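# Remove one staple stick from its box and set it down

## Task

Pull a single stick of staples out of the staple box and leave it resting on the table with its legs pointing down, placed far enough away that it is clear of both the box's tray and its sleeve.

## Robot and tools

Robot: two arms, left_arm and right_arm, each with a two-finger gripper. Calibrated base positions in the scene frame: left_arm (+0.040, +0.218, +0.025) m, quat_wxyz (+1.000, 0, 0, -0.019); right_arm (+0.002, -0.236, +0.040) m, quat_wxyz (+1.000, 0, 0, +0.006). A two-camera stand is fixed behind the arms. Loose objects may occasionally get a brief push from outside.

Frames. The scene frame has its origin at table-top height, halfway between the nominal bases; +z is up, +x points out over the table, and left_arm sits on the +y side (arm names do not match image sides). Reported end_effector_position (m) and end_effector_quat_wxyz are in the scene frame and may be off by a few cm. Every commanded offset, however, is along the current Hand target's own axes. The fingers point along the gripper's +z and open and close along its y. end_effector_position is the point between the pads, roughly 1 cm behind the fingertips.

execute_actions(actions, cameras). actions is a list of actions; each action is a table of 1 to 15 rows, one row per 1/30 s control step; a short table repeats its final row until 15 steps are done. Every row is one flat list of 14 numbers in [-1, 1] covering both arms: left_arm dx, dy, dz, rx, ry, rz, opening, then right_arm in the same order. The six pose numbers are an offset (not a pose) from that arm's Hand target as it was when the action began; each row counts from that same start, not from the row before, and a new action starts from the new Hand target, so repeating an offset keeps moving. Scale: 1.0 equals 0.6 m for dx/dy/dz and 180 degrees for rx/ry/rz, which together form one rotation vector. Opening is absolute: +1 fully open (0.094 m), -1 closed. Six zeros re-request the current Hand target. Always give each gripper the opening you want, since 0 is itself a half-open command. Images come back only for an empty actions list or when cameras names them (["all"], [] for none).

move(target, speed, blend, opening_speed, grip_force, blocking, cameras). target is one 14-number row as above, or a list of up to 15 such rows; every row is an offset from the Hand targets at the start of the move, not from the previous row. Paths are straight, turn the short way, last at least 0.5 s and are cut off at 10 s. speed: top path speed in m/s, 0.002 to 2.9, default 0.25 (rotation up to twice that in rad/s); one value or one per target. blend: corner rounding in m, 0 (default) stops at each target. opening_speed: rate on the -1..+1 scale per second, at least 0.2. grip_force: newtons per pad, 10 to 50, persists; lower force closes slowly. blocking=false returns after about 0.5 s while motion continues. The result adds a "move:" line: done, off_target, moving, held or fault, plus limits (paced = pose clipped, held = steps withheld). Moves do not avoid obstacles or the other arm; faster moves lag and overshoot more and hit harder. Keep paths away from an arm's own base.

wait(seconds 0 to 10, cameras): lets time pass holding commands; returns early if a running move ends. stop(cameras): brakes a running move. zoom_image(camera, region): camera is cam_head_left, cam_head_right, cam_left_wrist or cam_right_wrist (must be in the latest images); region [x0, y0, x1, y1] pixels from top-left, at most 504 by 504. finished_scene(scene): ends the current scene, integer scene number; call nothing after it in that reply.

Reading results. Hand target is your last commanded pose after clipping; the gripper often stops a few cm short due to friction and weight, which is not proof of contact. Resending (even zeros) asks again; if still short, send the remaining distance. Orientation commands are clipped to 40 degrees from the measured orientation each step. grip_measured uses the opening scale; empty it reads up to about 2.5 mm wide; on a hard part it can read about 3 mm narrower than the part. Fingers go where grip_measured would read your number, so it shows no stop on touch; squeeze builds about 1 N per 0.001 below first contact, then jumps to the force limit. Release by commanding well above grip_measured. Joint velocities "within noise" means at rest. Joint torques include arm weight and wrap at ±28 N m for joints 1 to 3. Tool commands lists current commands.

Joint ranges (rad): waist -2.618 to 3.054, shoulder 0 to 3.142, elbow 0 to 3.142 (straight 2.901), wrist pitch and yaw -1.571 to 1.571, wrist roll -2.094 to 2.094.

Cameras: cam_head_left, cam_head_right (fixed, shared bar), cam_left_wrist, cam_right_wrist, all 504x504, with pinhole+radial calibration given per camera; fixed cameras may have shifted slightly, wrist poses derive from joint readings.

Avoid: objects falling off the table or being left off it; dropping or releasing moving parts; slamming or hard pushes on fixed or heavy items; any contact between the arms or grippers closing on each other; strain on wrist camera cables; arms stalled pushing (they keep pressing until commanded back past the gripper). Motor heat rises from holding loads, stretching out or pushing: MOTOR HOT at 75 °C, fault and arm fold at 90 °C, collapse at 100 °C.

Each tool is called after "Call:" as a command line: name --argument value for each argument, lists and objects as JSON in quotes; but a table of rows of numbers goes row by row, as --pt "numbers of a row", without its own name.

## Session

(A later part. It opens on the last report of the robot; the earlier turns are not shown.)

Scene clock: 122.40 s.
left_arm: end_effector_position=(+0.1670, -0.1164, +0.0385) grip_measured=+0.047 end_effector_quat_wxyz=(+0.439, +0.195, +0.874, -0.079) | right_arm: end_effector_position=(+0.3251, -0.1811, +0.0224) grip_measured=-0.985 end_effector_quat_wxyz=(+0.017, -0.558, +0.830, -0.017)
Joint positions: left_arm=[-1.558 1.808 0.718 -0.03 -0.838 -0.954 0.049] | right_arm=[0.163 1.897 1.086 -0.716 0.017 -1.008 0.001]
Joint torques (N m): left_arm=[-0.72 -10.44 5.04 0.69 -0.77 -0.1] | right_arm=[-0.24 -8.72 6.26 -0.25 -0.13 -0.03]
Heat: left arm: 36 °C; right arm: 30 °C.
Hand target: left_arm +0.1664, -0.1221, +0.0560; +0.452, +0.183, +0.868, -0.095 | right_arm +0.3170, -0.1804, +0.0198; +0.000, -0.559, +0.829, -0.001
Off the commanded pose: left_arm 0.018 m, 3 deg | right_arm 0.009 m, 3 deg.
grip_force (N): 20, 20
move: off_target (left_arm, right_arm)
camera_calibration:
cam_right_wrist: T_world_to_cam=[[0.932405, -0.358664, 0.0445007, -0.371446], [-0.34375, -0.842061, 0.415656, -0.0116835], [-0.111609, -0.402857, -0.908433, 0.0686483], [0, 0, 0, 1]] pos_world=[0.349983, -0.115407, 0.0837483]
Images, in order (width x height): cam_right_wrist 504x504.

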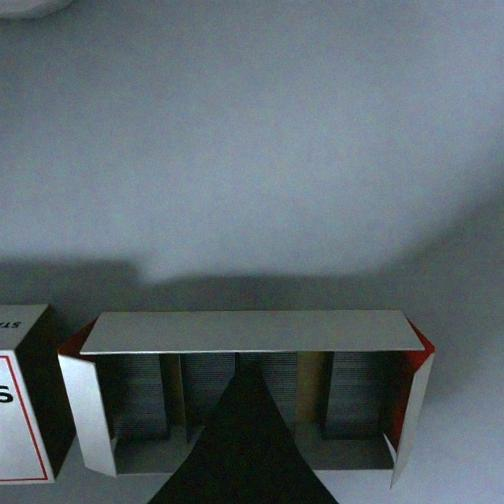

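Call:
move --target '[0,0,0,0,0,0,0.05,0,0,-0.06,0,0,0,-1]' --cameras '["cam_right_wrist"]' --speed 0.1

Call:
zoom_image --camera "cam_right_wrist" --region '[150, 230, 470, 470]'

Scene clock: 124.93 s.
left_arm: end_effector_position=(+0.1670, -0.1164, +0.0385) grip_measured=+0.047 end_effector_quat_wxyz=(+0.439, +0.195, +0.874, -0.079) | right_arm: end_effector_position=(+0.3104, -0.1833, +0.0442) grip_measured=-0.985 end_effector_quat_wxyz=(-0.016, -0.558, +0.830, -0.001)
Joint positions: left_arm=[-1.558 1.808 0.718 -0.03 -0.838 -0.954 0.049] | right_arm=[0.163 1.865 1.143 -0.878 0.015 -1.009 0.001]
Joint torques (N m): left_arm=[-0.73 -10.44 5.03 0.69 -0.77 -0.09] | right_arm=[-0.23 -11.51 7.57 -0.16 -0.1 -0.04]
Heat: left arm: 37 °C; right arm: 30 °C.
Hand target: left_arm +0.1664, -0.1221, +0.0560; +0.452, +0.183, +0.868, -0.095 | right_arm +0.3170, -0.1804, +0.0558; +0.000, -0.559, +0.829, -0.001
Off the commanded pose: left_arm 0.018 m, 3 deg | right_arm 0.014 m, 2 deg.
grip_force (N): 20, 20
move: off_target (left_arm, right_arm)
camera_calibration:
cam_right_wrist: T_world_to_cam=[[0.933465, -0.358177, -0.0187878, -0.356892], [-0.312413, -0.837694, 0.447958, -0.03796], [-0.176187, -0.412284, -0.893857, 0.103535], [0, 0, 0, 1]] pos_world=[0.339529, -0.116944, 0.102845]
Images, in order (width x height): cam_right_wrist 504x504.

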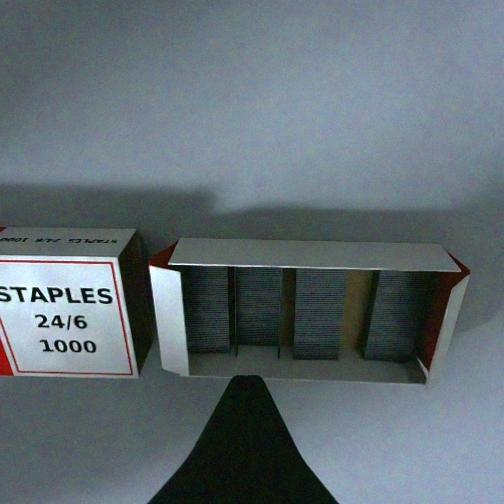

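Scaled by 1.575 from the camera's 504x504 image, which has a finer 720x720 frame.

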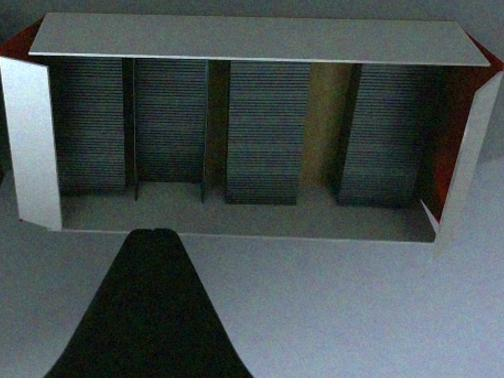

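Call:
move --target '[0,0,0,0,0,0,0.05,-0.0075,-0.0125,0.0363,0,0,0,-0.64]' --cameras '["cam_right_wrist"]' --speed 0.1

Call:
zoom_image --camera "cam_right_wrist" --region '[110, 250, 390, 500]'

Scene clock: 127.70 s.
left_arm: end_effector_position=(+0.1670, -0.1164, +0.0385) grip_measured=+0.047 end_effector_quat_wxyz=(+0.439, +0.195, +0.874, -0.079) | right_arm: end_effector_position=(+0.3182, -0.1819, +0.0368) grip_measured=-0.642 end_effector_quat_wxyz=(-0.007, -0.558, +0.830, -0.005)
Joint positions: left_arm=[-1.558 1.808 0.718 -0.03 -0.838 -0.954 0.049] | right_arm=[0.163 1.889 1.143 -0.834 0.015 -1.009 0.017]
Joint torques (N m): left_arm=[-0.73 -10.44 5.04 0.69 -0.77 -0.09] | right_arm=[-0.31 -8.1 7.15 0.15 -0.11 -0.04]
Heat: left arm: 37 °C; right arm: 30 °C.
Hand target: left_arm +0.1664, -0.1221, +0.0560; +0.452, +0.183, +0.868, -0.095 | right_arm +0.3256, -0.1790, +0.0340; +0.000, -0.559, +0.829, -0.001
Off the commanded pose: left_arm 0.018 m, 3 deg | right_arm 0.008 m, 1 deg.
grip_force (N): 20, 20
move: off_target (left_arm)
camera_calibration:
cam_right_wrist: T_world_to_cam=[[0.933797, -0.357795, -0.00247725, -0.36454], [-0.320415, -0.83928, 0.439253, -0.0284482], [-0.159242, -0.409379, -0.89836, 0.0942273], [0, 0, 0, 1]] pos_world=[0.346296, -0.115732, 0.096243]
Images, in order (width x height): cam_right_wrist 504x504.

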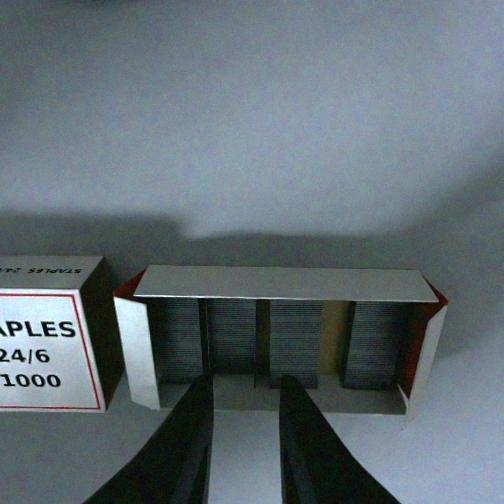

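Scaled by 1.800 from the camera's 504x504 image, which has a finer 720x720 frame.

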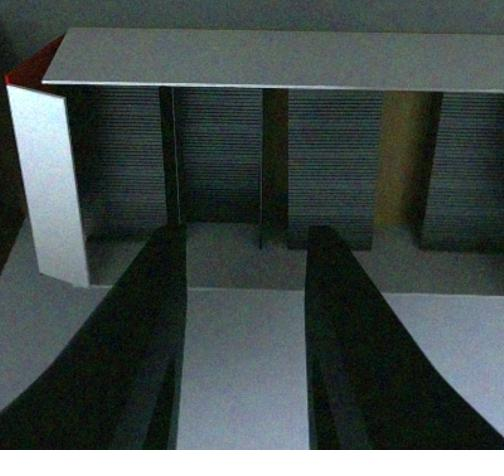

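Call:
move --pt "0 0 0 0 0 0 0.05 0 -0.004 -0.0333 0 0 0 -0.64" --pt "0 0 0 0 0 0 0.05 0 -0.0025 0.0192 0 0 0 -0.64" --cameras '["cam_right_wrist"]' --speed 0.1

Call:
zoom_image --camera "cam_right_wrist" --region '[110, 280, 390, 500]'

Scene clock: 131.30 s.
left_arm: end_effector_position=(+0.1670, -0.1164, +0.0385) grip_measured=+0.047 end_effector_quat_wxyz=(+0.439, +0.195, +0.874, -0.079) | right_arm: end_effector_position=(+0.3324, -0.1793, +0.0330) grip_measured=-0.642 end_effector_quat_wxyz=(+0.008, -0.560, +0.829, -0.012)
Joint positions: left_arm=[-1.558 1.808 0.718 -0.03 -0.838 -0.954 0.049] | right_arm=[0.163 1.916 1.163 -0.794 0.014 -1.013 0.017]
Joint torques (N m): left_arm=[-0.72 -10.44 5.04 0.69 -0.77 -0.09] | right_arm=[-0.5 -8.47 4.27 0.25 -0.11 -0.02]
Heat: left arm: 37 °C; right arm: 31 °C.
Hand target: left_arm +0.1664, -0.1221, +0.0560; +0.452, +0.183, +0.868, -0.095 | right_arm +0.3270, -0.1796, +0.0224; +0.000, -0.559, +0.829, +0.000
Off the commanded pose: left_arm 0.018 m, 3 deg | right_arm 0.012 m, 2 deg.
grip_force (N): 20, 20
move: off_target (left_arm, right_arm)
camera_calibration:
cam_right_wrist: T_world_to_cam=[[0.934751, -0.354312, 0.0265164, -0.377517], [-0.33161, -0.843189, 0.423163, -0.0165466], [-0.127574, -0.404345, -0.905665, 0.0848332], [0, 0, 0, 1]] pos_world=[0.35822, -0.113409, 0.0938428]
Images, in order (width x height): cam_right_wrist 504x504.

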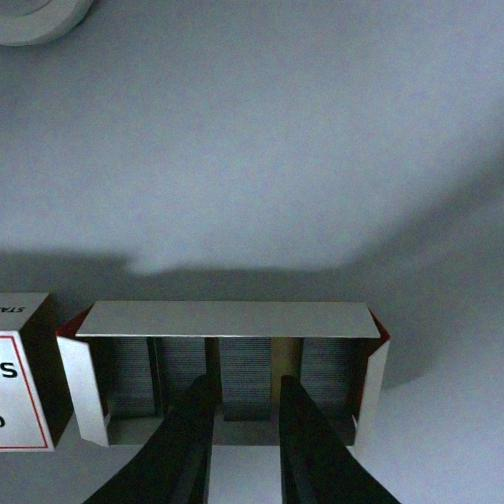

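Scaled by 1.800 from the camera's 504x504 image, which has a finer 720x720 frame.

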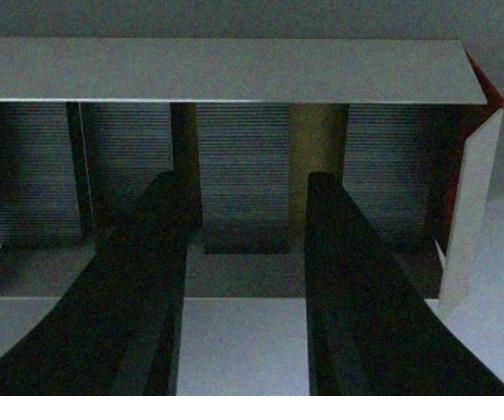

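Call:
move --target '[0,0,0,0,0,0,0.05,0.002,-0.0025,0.025,0,0,0,-0.64]' --cameras '["cam_right_wrist"]' --speed 0.06

Call:
zoom_image --camera "cam_right_wrist" --region '[110, 280, 390, 500]'

Scene clock: 133.30 s.
left_arm: end_effector_position=(+0.1670, -0.1164, +0.0385) grip_measured=+0.047 end_effector_quat_wxyz=(+0.439, +0.195, +0.874, -0.079) | right_arm: end_effector_position=(+0.3361, -0.1801, +0.0205) grip_measured=-0.642 end_effector_quat_wxyz=(+0.012, -0.560, +0.829, -0.013)
Joint positions: left_arm=[-1.558 1.808 0.718 -0.03 -0.838 -0.954 0.049] | right_arm=[0.159 1.945 1.147 -0.739 0.014 -1.017 0.017]
Joint torques (N m): left_arm=[-0.73 -10.44 5.04 0.69 -0.77 -0.09] | right_arm=[-0.59 -8.34 3.75 0.29 -0.11 -0.03]
Heat: left arm: 37 °C; right arm: 31 °C.
Hand target: left_arm +0.1664, -0.1221, +0.0560; +0.452, +0.183, +0.868, -0.095 | right_arm +0.3280, -0.1812, +0.0075; +0.000, -0.559, +0.829, -0.001
Off the commanded pose: left_arm 0.018 m, 3 deg | right_arm 0.015 m, 2 deg.
grip_force (N): 20, 20
move: off_target (left_arm, right_arm)
camera_calibration:
cam_right_wrist: T_world_to_cam=[[0.934501, -0.354337, 0.0339566, -0.380953], [-0.335177, -0.843805, 0.419106, -0.00950936], [-0.119852, -0.403036, -0.907302, 0.0712247], [0, 0, 0, 1]] pos_world=[0.36135, -0.114304, 0.0815436]
Images, in order (width x height): cam_right_wrist 504x504.

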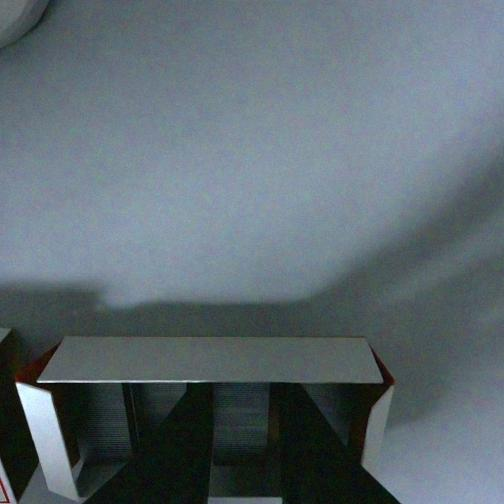

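Scaled by 1.800 from the camera's 504x504 image, which has a finer 720x720 frame.

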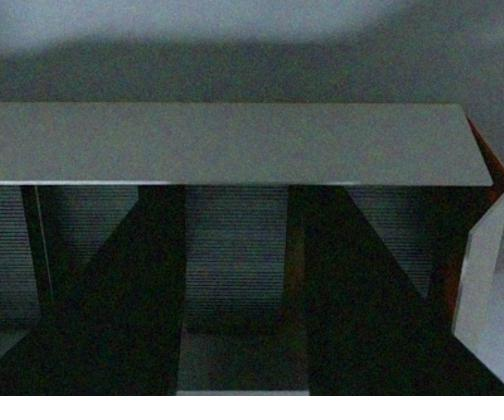

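Call:
move --pt "0 0 0 0 0 0 0.05 0 0 0.0067 0 0 0 -0.64" --pt "0 0 0 0 0 0 0.05 0 0 0.0067 0 0 0 -0.95" --cameras '["cam_right_wrist"]' --speed 0.06

Call:
zoom_image --camera "cam_right_wrist" --region '[110, 280, 390, 500]'

Scene clock: 135.13 s.
left_arm: end_effector_position=(+0.1670, -0.1164, +0.0385) grip_measured=+0.047 end_effector_quat_wxyz=(+0.439, +0.195, +0.874, -0.079) | right_arm: end_effector_position=(+0.3351, -0.1799, +0.0170) grip_measured=-0.714 end_effector_quat_wxyz=(+0.011, -0.560, +0.828, -0.012)
Joint positions: left_arm=[-1.558 1.808 0.718 -0.03 -0.838 -0.954 0.049] | right_arm=[0.159 1.951 1.139 -0.728 0.013 -1.018 0.013]
Joint torques (N m): left_arm=[-0.72 -10.44 5.04 0.69 -0.77 -0.09] | right_arm=[-0.59 -8.09 3.81 0.32 -0.09 -0.03]
Heat: left arm: 37 °C; right arm: 30 °C.
Hand target: left_arm +0.1664, -0.1221, +0.0560; +0.452, +0.183, +0.868, -0.095 | right_arm +0.3280, -0.1812, +0.0035; +0.000, -0.559, +0.829, -0.001
Off the commanded pose: left_arm 0.018 m, 3 deg | right_arm 0.015 m, 2 deg.
grip_force (N): 20, 20
move: off_target (left_arm, right_arm); target 2's new opening was sent with right_arm's hand 0.015 m and 2 deg from that target
camera_calibration:
cam_right_wrist: T_world_to_cam=[[0.934718, -0.354026, 0.0310991, -0.379771], [-0.333808, -0.844559, 0.418678, -0.00884452], [-0.121958, -0.401727, -0.907602, 0.0690028], [0, 0, 0, 1]] pos_world=[0.360442, -0.114198, 0.0781407]
Images, in order (width x height): cam_right_wrist 504x504.

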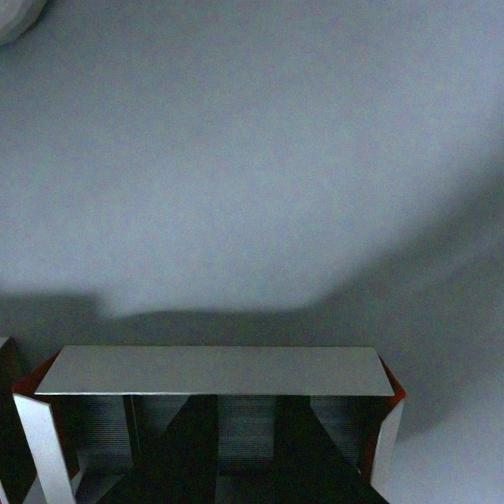

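Scaled by 1.800 from the camera's 504x504 image, which has a finer 720x720 frame.

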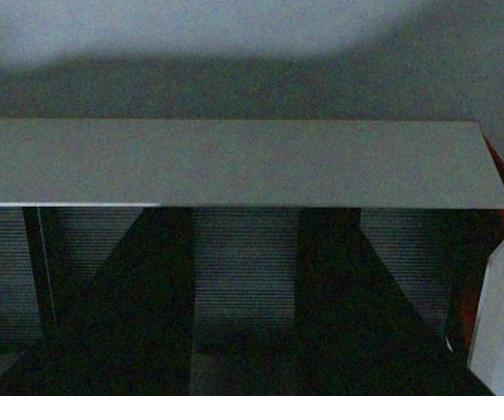

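Call:
move --target '[0,0,0,0,0,0,0.05,0,0,-0.12,0,0,0,-0.95]' --speed 0.08 --cameras '["cam_right_wrist","cam_head_right"]'

Scene clock: 138.83 s.
left_arm: end_effector_position=(+0.1670, -0.1164, +0.0385) grip_measured=+0.047 end_effector_quat_wxyz=(+0.439, +0.195, +0.874, -0.079) | right_arm: end_effector_position=(+0.3212, -0.1823, +0.0625) grip_measured=-0.714 end_effector_quat_wxyz=(-0.017, -0.560, +0.828, +0.001)
Joint positions: left_arm=[-1.558 1.808 0.718 -0.03 -0.838 -0.954 0.049] | right_arm=[0.159 1.875 1.237 -0.965 0.013 -1.018 0.013]
Joint torques (N m): left_arm=[-0.73 -10.44 5.04 0.69 -0.77 -0.09] | right_arm=[-0.58 -11.97 7.91 -0.17 -0.09 -0.04]
Heat: left arm: 37 °C; right arm: 30 °C.
Hand target: left_arm +0.1664, -0.1221, +0.0560; +0.452, +0.183, +0.868, -0.095 | right_arm +0.3279, -0.1811, +0.0755; +0.000, -0.559, +0.829, -0.001
Off the commanded pose: left_arm 0.018 m, 3 deg | right_arm 0.015 m, 2 deg.
grip_force (N): 20, 20
move: off_target (left_arm, right_arm)
camera_calibration:
cam_right_wrist: T_world_to_cam=[[0.935004, -0.353903, -0.0228144, -0.365817], [-0.307008, -0.839955, 0.447462, -0.0440806], [-0.177521, -0.411375, -0.894012, 0.122888], [0, 0, 0, 1]] pos_world=[0.350323, -0.115936, 0.121241]
Images, in order (width x height): cam_head_right 504x504, cam_right_wrist 504x504.

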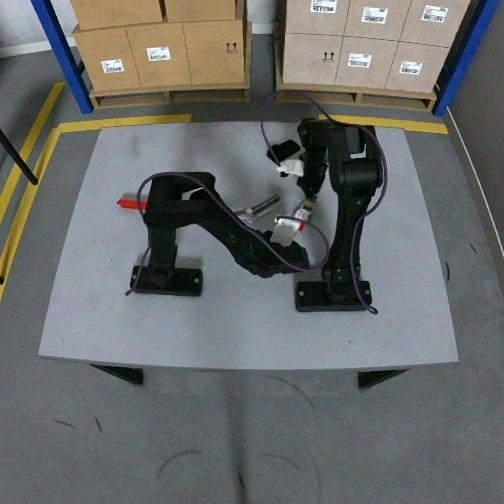

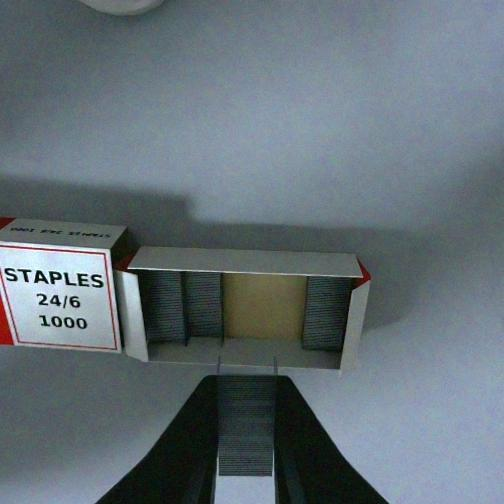

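Call:
move --target '[0,0,0,0,0,0,0.05,0.2,-0.03,-0.02,0,0,0,-0.95]' --speed 0.12 --cameras '["all"]'

Scene clock: 141.57 s.
left_arm: end_effector_position=(+0.1670, -0.1164, +0.0385) grip_measured=+0.047 end_effector_quat_wxyz=(+0.439, +0.195, +0.874, -0.079) | right_arm: end_effector_position=(+0.3084, -0.3034, +0.0843) grip_measured=-0.714 end_effector_quat_wxyz=(+0.000, -0.556, +0.831, -0.009)
Joint positions: left_arm=[-1.558 1.808 0.718 -0.03 -0.838 -0.954 0.049] | right_arm=[-0.224 1.771 1.196 -0.984 0.012 -1.392 0.013]
Joint torques (N m): left_arm=[-0.72 -10.44 5.04 0.69 -0.77 -0.09] | right_arm=[0.05 -11.4 4.44 -0.12 -0.09 -0.06]
Heat: left arm: 37 °C; right arm: 30 °C.
Hand target: left_arm +0.1664, -0.1221, +0.0560; +0.452, +0.183, +0.868, -0.095 | right_arm +0.2997, -0.2992, +0.0876; +0.000, -0.559, +0.829, -0.001
Off the commanded pose: left_arm 0.018 m, 3 deg | right_arm 0.010 m, 1 deg.
grip_force (N): 20, 20
move: off_target (left_arm)
camera_calibration:
cam_left_wrist: T_world_to_cam=[[-0.350287, -0.936385, -0.0219717, -0.050103], [-0.802105, 0.312003, -0.509197, 0.231957], [0.483659, -0.160741, -0.86037, 0.0254792], [0, 0, 0, 1]] pos_world=[0.15618, -0.115191, 0.138932]
cam_right_wrist: T_world_to_cam=[[0.932066, -0.362088, 0.012019, -0.400736], [-0.331351, -0.838589, 0.432406, -0.150235], [-0.14649, -0.407013, -0.901599, 0.082703], [0, 0, 0, 1]] pos_world=[0.335847, -0.237426, 0.144344]

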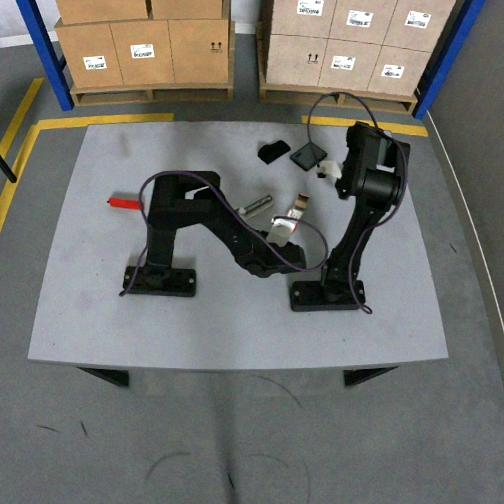

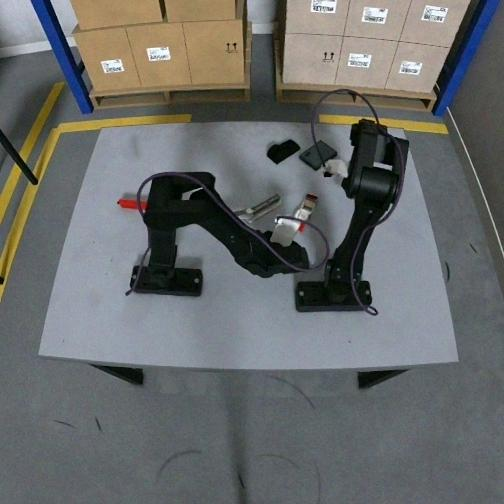

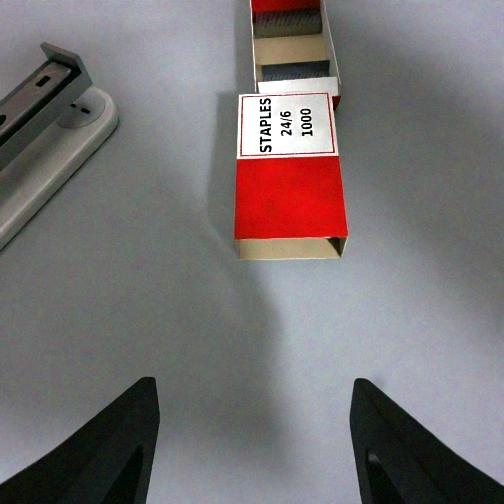

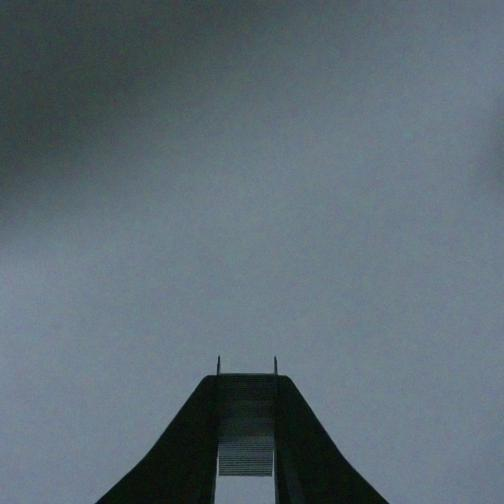

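Call:
move --pt "0 0 0 0 0 0 0.05 0 0 0.105 0 0 0 -0.95" --pt "0 0 0 0 0 0 0.05 0 0 0.129 0 0 0 -0.95" --speed '[0.1,0.03]' --blend '[0.005,0]'

Call:
move --target '[0,0,0,0,0,0,0.05,0,0,0.006,0,0,0,-0.95]' --speed 0.03

Scene clock: 143.70 s.
left_arm: end_effector_position=(+0.1670, -0.1164, +0.0385) grip_measured=+0.047 end_effector_quat_wxyz=(+0.439, +0.195, +0.874, -0.079) | right_arm: end_effector_position=(+0.3067, -0.3030, +0.0208) grip_measured=-0.714 end_effector_quat_wxyz=(+0.006, -0.557, +0.831, -0.015)
Joint positions: left_arm=[-1.558 1.808 0.718 -0.03 -0.838 -0.954 0.049] | right_arm=[-0.224 1.858 1.026 -0.707 0.012 -1.393 0.013]
Joint torques (N m): left_arm=[-0.72 -10.43 5.05 0.69 -0.77 -0.09] | right_arm=[0.02 -7.54 3.89 0.26 -0.09 -0.03]
Heat: left arm: 37 °C; right arm: 30 °C.
Hand target: left_arm +0.1664, -0.1221, +0.0560; +0.452, +0.183, +0.868, -0.095 | right_arm +0.2997, -0.2993, +0.0102; +0.000, -0.559, +0.829, -0.001
Off the commanded pose: left_arm 0.018 m, 3 deg | right_arm 0.013 m, 2 deg.
grip_force (N): 20, 20
move: off_target (left_arm, right_arm)

Scene clock: 144.47 s.
left_arm: end_effector_position=(+0.1670, -0.1164, +0.0385) grip_measured=+0.047 end_effector_quat_wxyz=(+0.439, +0.195, +0.874, -0.079) | right_arm: end_effector_position=(+0.3091, -0.3035, +0.0189) grip_measured=-0.714 end_effector_quat_wxyz=(+0.009, -0.557, +0.830, -0.018)
Joint positions: left_arm=[-1.558 1.808 0.718 -0.03 -0.838 -0.954 0.049] | right_arm=[-0.224 1.865 1.026 -0.694 0.012 -1.394 0.013]
Joint torques (N m): left_arm=[-0.72 -10.44 5.04 0.69 -0.77 -0.09] | right_arm=[0.02 -7.54 3.45 0.25 -0.09 -0.03]
Heat: left arm: 37 °C; right arm: 30 °C.
Hand target: left_arm +0.1664, -0.1221, +0.0560; +0.452, +0.183, +0.868, -0.095 | right_arm +0.2997, -0.2993, +0.0066; +0.000, -0.559, +0.829, -0.001
Off the commanded pose: left_arm 0.018 m, 3 deg | right_arm 0.016 m, 2 deg.
grip_force (N): 20, 20
move: off_target (left_arm, right_arm)

Call:
move --target '[0,0,0,0,0,0,0.05,0,0,0.004,0,0,0,-0.95]' --speed 0.03 --cameras '["cam_right_wrist"]'

Scene clock: 145.70 s.
left_arm: end_effector_position=(+0.1670, -0.1164, +0.0385) grip_measured=+0.047 end_effector_quat_wxyz=(+0.439, +0.195, +0.874, -0.079) | right_arm: end_effector_position=(+0.3076, -0.3032, +0.0158) grip_measured=-0.714 end_effector_quat_wxyz=(+0.007, -0.557, +0.830, -0.016)
Joint positions: left_arm=[-1.558 1.808 0.718 -0.03 -0.838 -0.954 0.049] | right_arm=[-0.224 1.87 1.018 -0.685 0.012 -1.394 0.013]
Joint torques (N m): left_arm=[-0.72 -10.44 5.04 0.69 -0.77 -0.09] | right_arm=[0.02 -7.56 3.71 0.26 -0.09 -0.04]
Heat: left arm: 37 °C; right arm: 30 °C.
Hand target: left_arm +0.1664, -0.1221, +0.0560; +0.452, +0.183, +0.868, -0.095 | right_arm +0.2998, -0.2993, +0.0041; +0.000, -0.559, +0.829, -0.001
Off the commanded pose: left_arm 0.018 m, 3 deg | right_arm 0.015 m, 2 deg.
grip_force (N): 20, 20
move: off_target (left_arm, right_arm)
camera_calibration:
cam_right_wrist: T_world_to_cam=[[0.932139, -0.360544, 0.0335525, -0.398872], [-0.339233, -0.837104, 0.429159, -0.117843], [-0.126644, -0.411418, -0.902605, 0.0134057], [0, 0, 0, 1]] pos_world=[0.333525, -0.236942, 0.0760567]
Images, in order (width x height): cam_right_wrist 504x504.

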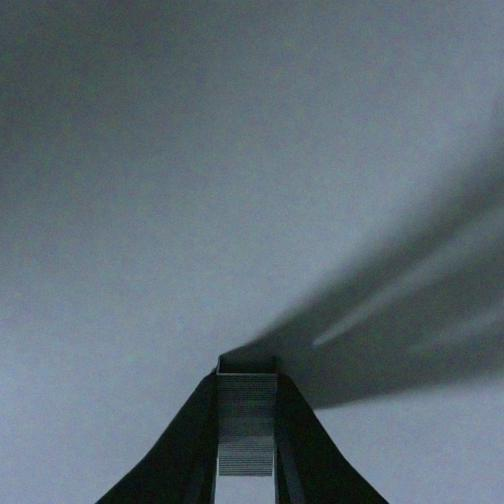

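Call:
move --target '[0,0,0,0,0,0,0.05,0,0,0.004,0,0,0,-0.95]' --speed 0.03

Call:
move --target '[0,0,0,0,0,0,0.05,0,0,0.004,0,0,0,-0.95]' --speed 0.03 --cameras '["cam_right_wrist"]'

Scene clock: 147.43 s.
left_arm: end_effector_position=(+0.1670, -0.1164, +0.0385) grip_measured=+0.047 end_effector_quat_wxyz=(+0.439, +0.195, +0.874, -0.079) | right_arm: end_effector_position=(+0.3083, -0.3033, +0.0158) grip_measured=-0.714 end_effector_quat_wxyz=(+0.008, -0.557, +0.830, -0.017)
Joint positions: left_arm=[-1.558 1.808 0.718 -0.03 -0.838 -0.954 0.049] | right_arm=[-0.224 1.87 1.018 -0.682 0.012 -1.394 0.013]
Joint torques (N m): left_arm=[-0.72 -10.44 5.04 0.69 -0.77 -0.09] | right_arm=[0.01 -7.02 3.4 0.32 -0.09 -0.04]
Heat: left arm: 37 °C; right arm: 30 °C.
Hand target: left_arm +0.1664, -0.1221, +0.0560; +0.452, +0.183, +0.868, -0.095 | right_arm +0.2997, -0.2993, +0.0017; +0.000, -0.559, +0.829, +0.000
Off the commanded pose: left_arm 0.018 m, 3 deg | right_arm 0.017 m, 2 deg.
grip_force (N): 20, 20
move: off_target (left_arm, right_arm)

Scene clock: 148.13 s.
left_arm: end_effector_position=(+0.1670, -0.1164, +0.0385) grip_measured=+0.047 end_effector_quat_wxyz=(+0.439, +0.195, +0.874, -0.079) | right_arm: end_effector_position=(+0.3088, -0.3035, +0.0157) grip_measured=-0.714 end_effector_quat_wxyz=(+0.009, -0.557, +0.830, -0.018)
Joint positions: left_arm=[-1.558 1.808 0.718 -0.03 -0.838 -0.954 0.049] | right_arm=[-0.224 1.87 1.017 -0.678 0.012 -1.394 0.013]
Joint torques (N m): left_arm=[-0.72 -10.44 5.03 0.69 -0.77 -0.09] | right_arm=[0.01 -6.67 3.19 0.4 -0.09 -0.03]
Heat: left arm: 38 °C; right arm: 30 °C.
Hand target: left_arm +0.1664, -0.1221, +0.0560; +0.452, +0.183, +0.868, -0.095 | right_arm +0.2998, -0.2993, -0.0006; +0.000, -0.559, +0.829, -0.001
Off the commanded pose: left_arm 0.018 m, 3 deg | right_arm 0.019 m, 2 deg.
grip_force (N): 20, 20
move: off_target (left_arm, right_arm)
camera_calibration:
cam_right_wrist: T_world_to_cam=[[0.931943, -0.360485, 0.0391581, -0.400243], [-0.341601, -0.836603, 0.428257, -0.11669], [-0.12162, -0.412488, -0.902808, 0.0115352], [0, 0, 0, 1]] pos_world=[0.334545, -0.237147, 0.0760603]
Images, in order (width x height): cam_right_wrist 504x504.

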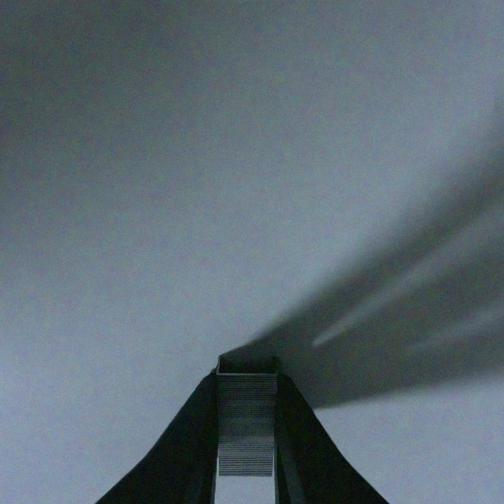

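Contact. Release.

Call:
move --pt "0 0 0 0 0 0 0.05 0 0 -0.01 0 0 0 -0.5" --pt "0 0 0 0 0 0 0.05 0 0 -0.2 0 0 0 -0.4" --speed 0.1 --opening_speed 0.3 --cameras '["cam_right_wrist","cam_head_right"]'

Scene clock: 152.93 s.
left_arm: end_effector_position=(+0.1670, -0.1164, +0.0385) grip_measured=+0.047 end_effector_quat_wxyz=(+0.439, +0.195, +0.874, -0.079) | right_arm: end_effector_position=(+0.2955, -0.3006, +0.1078) grip_measured=-0.402 end_effector_quat_wxyz=(-0.013, -0.557, +0.830, +0.004)
Joint positions: left_arm=[-1.558 1.808 0.718 -0.03 -0.838 -0.954 0.049] | right_arm=[-0.224 1.73 1.245 -1.11 0.012 -1.394 0.028]
Joint torques (N m): left_arm=[-0.73 -10.44 5.04 0.69 -0.77 -0.09] | right_arm=[0.08 -10.48 8.2 -0.2 -0.08 -0.04]
Heat: left arm: 38 °C; right arm: 30 °C.
Hand target: left_arm +0.1664, -0.1221, +0.0560; +0.452, +0.183, +0.868, -0.095 | right_arm +0.2997, -0.2992, +0.1194; +0.000, -0.559, +0.829, -0.001
Off the commanded pose: left_arm 0.018 m, 3 deg | right_arm 0.012 m, 2 deg.
grip_force (N): 20, 20
move: off_target (left_arm, right_arm); target 2's new opening was sent with right_arm's hand 0.012 m and 2 deg from that target
camera_calibration:
cam_right_wrist: T_world_to_cam=[[0.932391, -0.36067, -0.0237601, -0.383773], [-0.314707, -0.842387, 0.437429, -0.168982], [-0.177783, -0.400377, -0.898939, 0.114054], [0, 0, 0, 1]] pos_world=[0.324923, -0.235099, 0.167327]
Images, in order (width x height): cam_head_right 504x504, cam_right_wrist 504x504.

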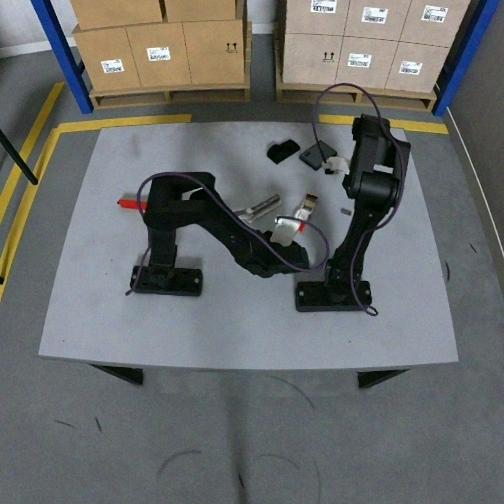

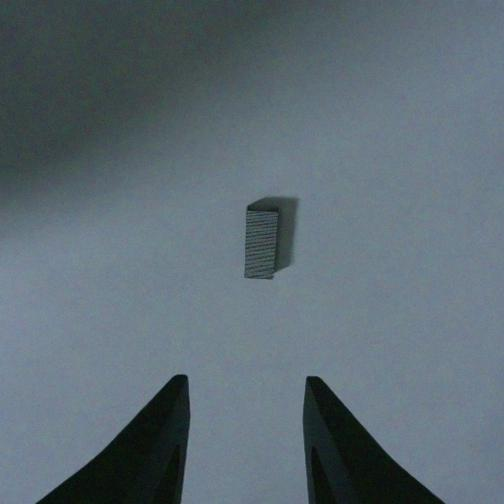

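Call:
zoom_image --camera "cam_right_wrist" --region '[210, 180, 320, 290]'

Scaled by 4.582 from the camera's 504x504 image, which has a finer 720x720 frame.

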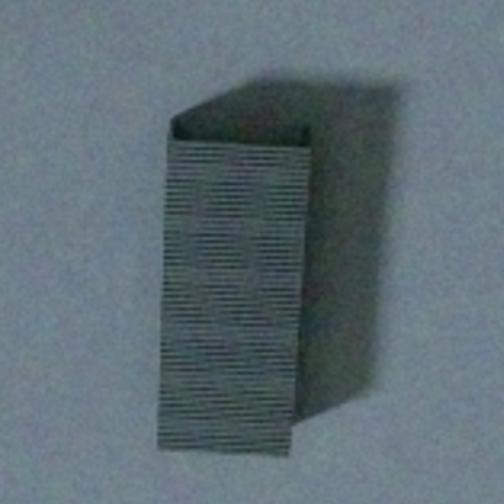

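Legs down on the table.

Call:
finished_scene --scene 2

The scene is finished: the task was done.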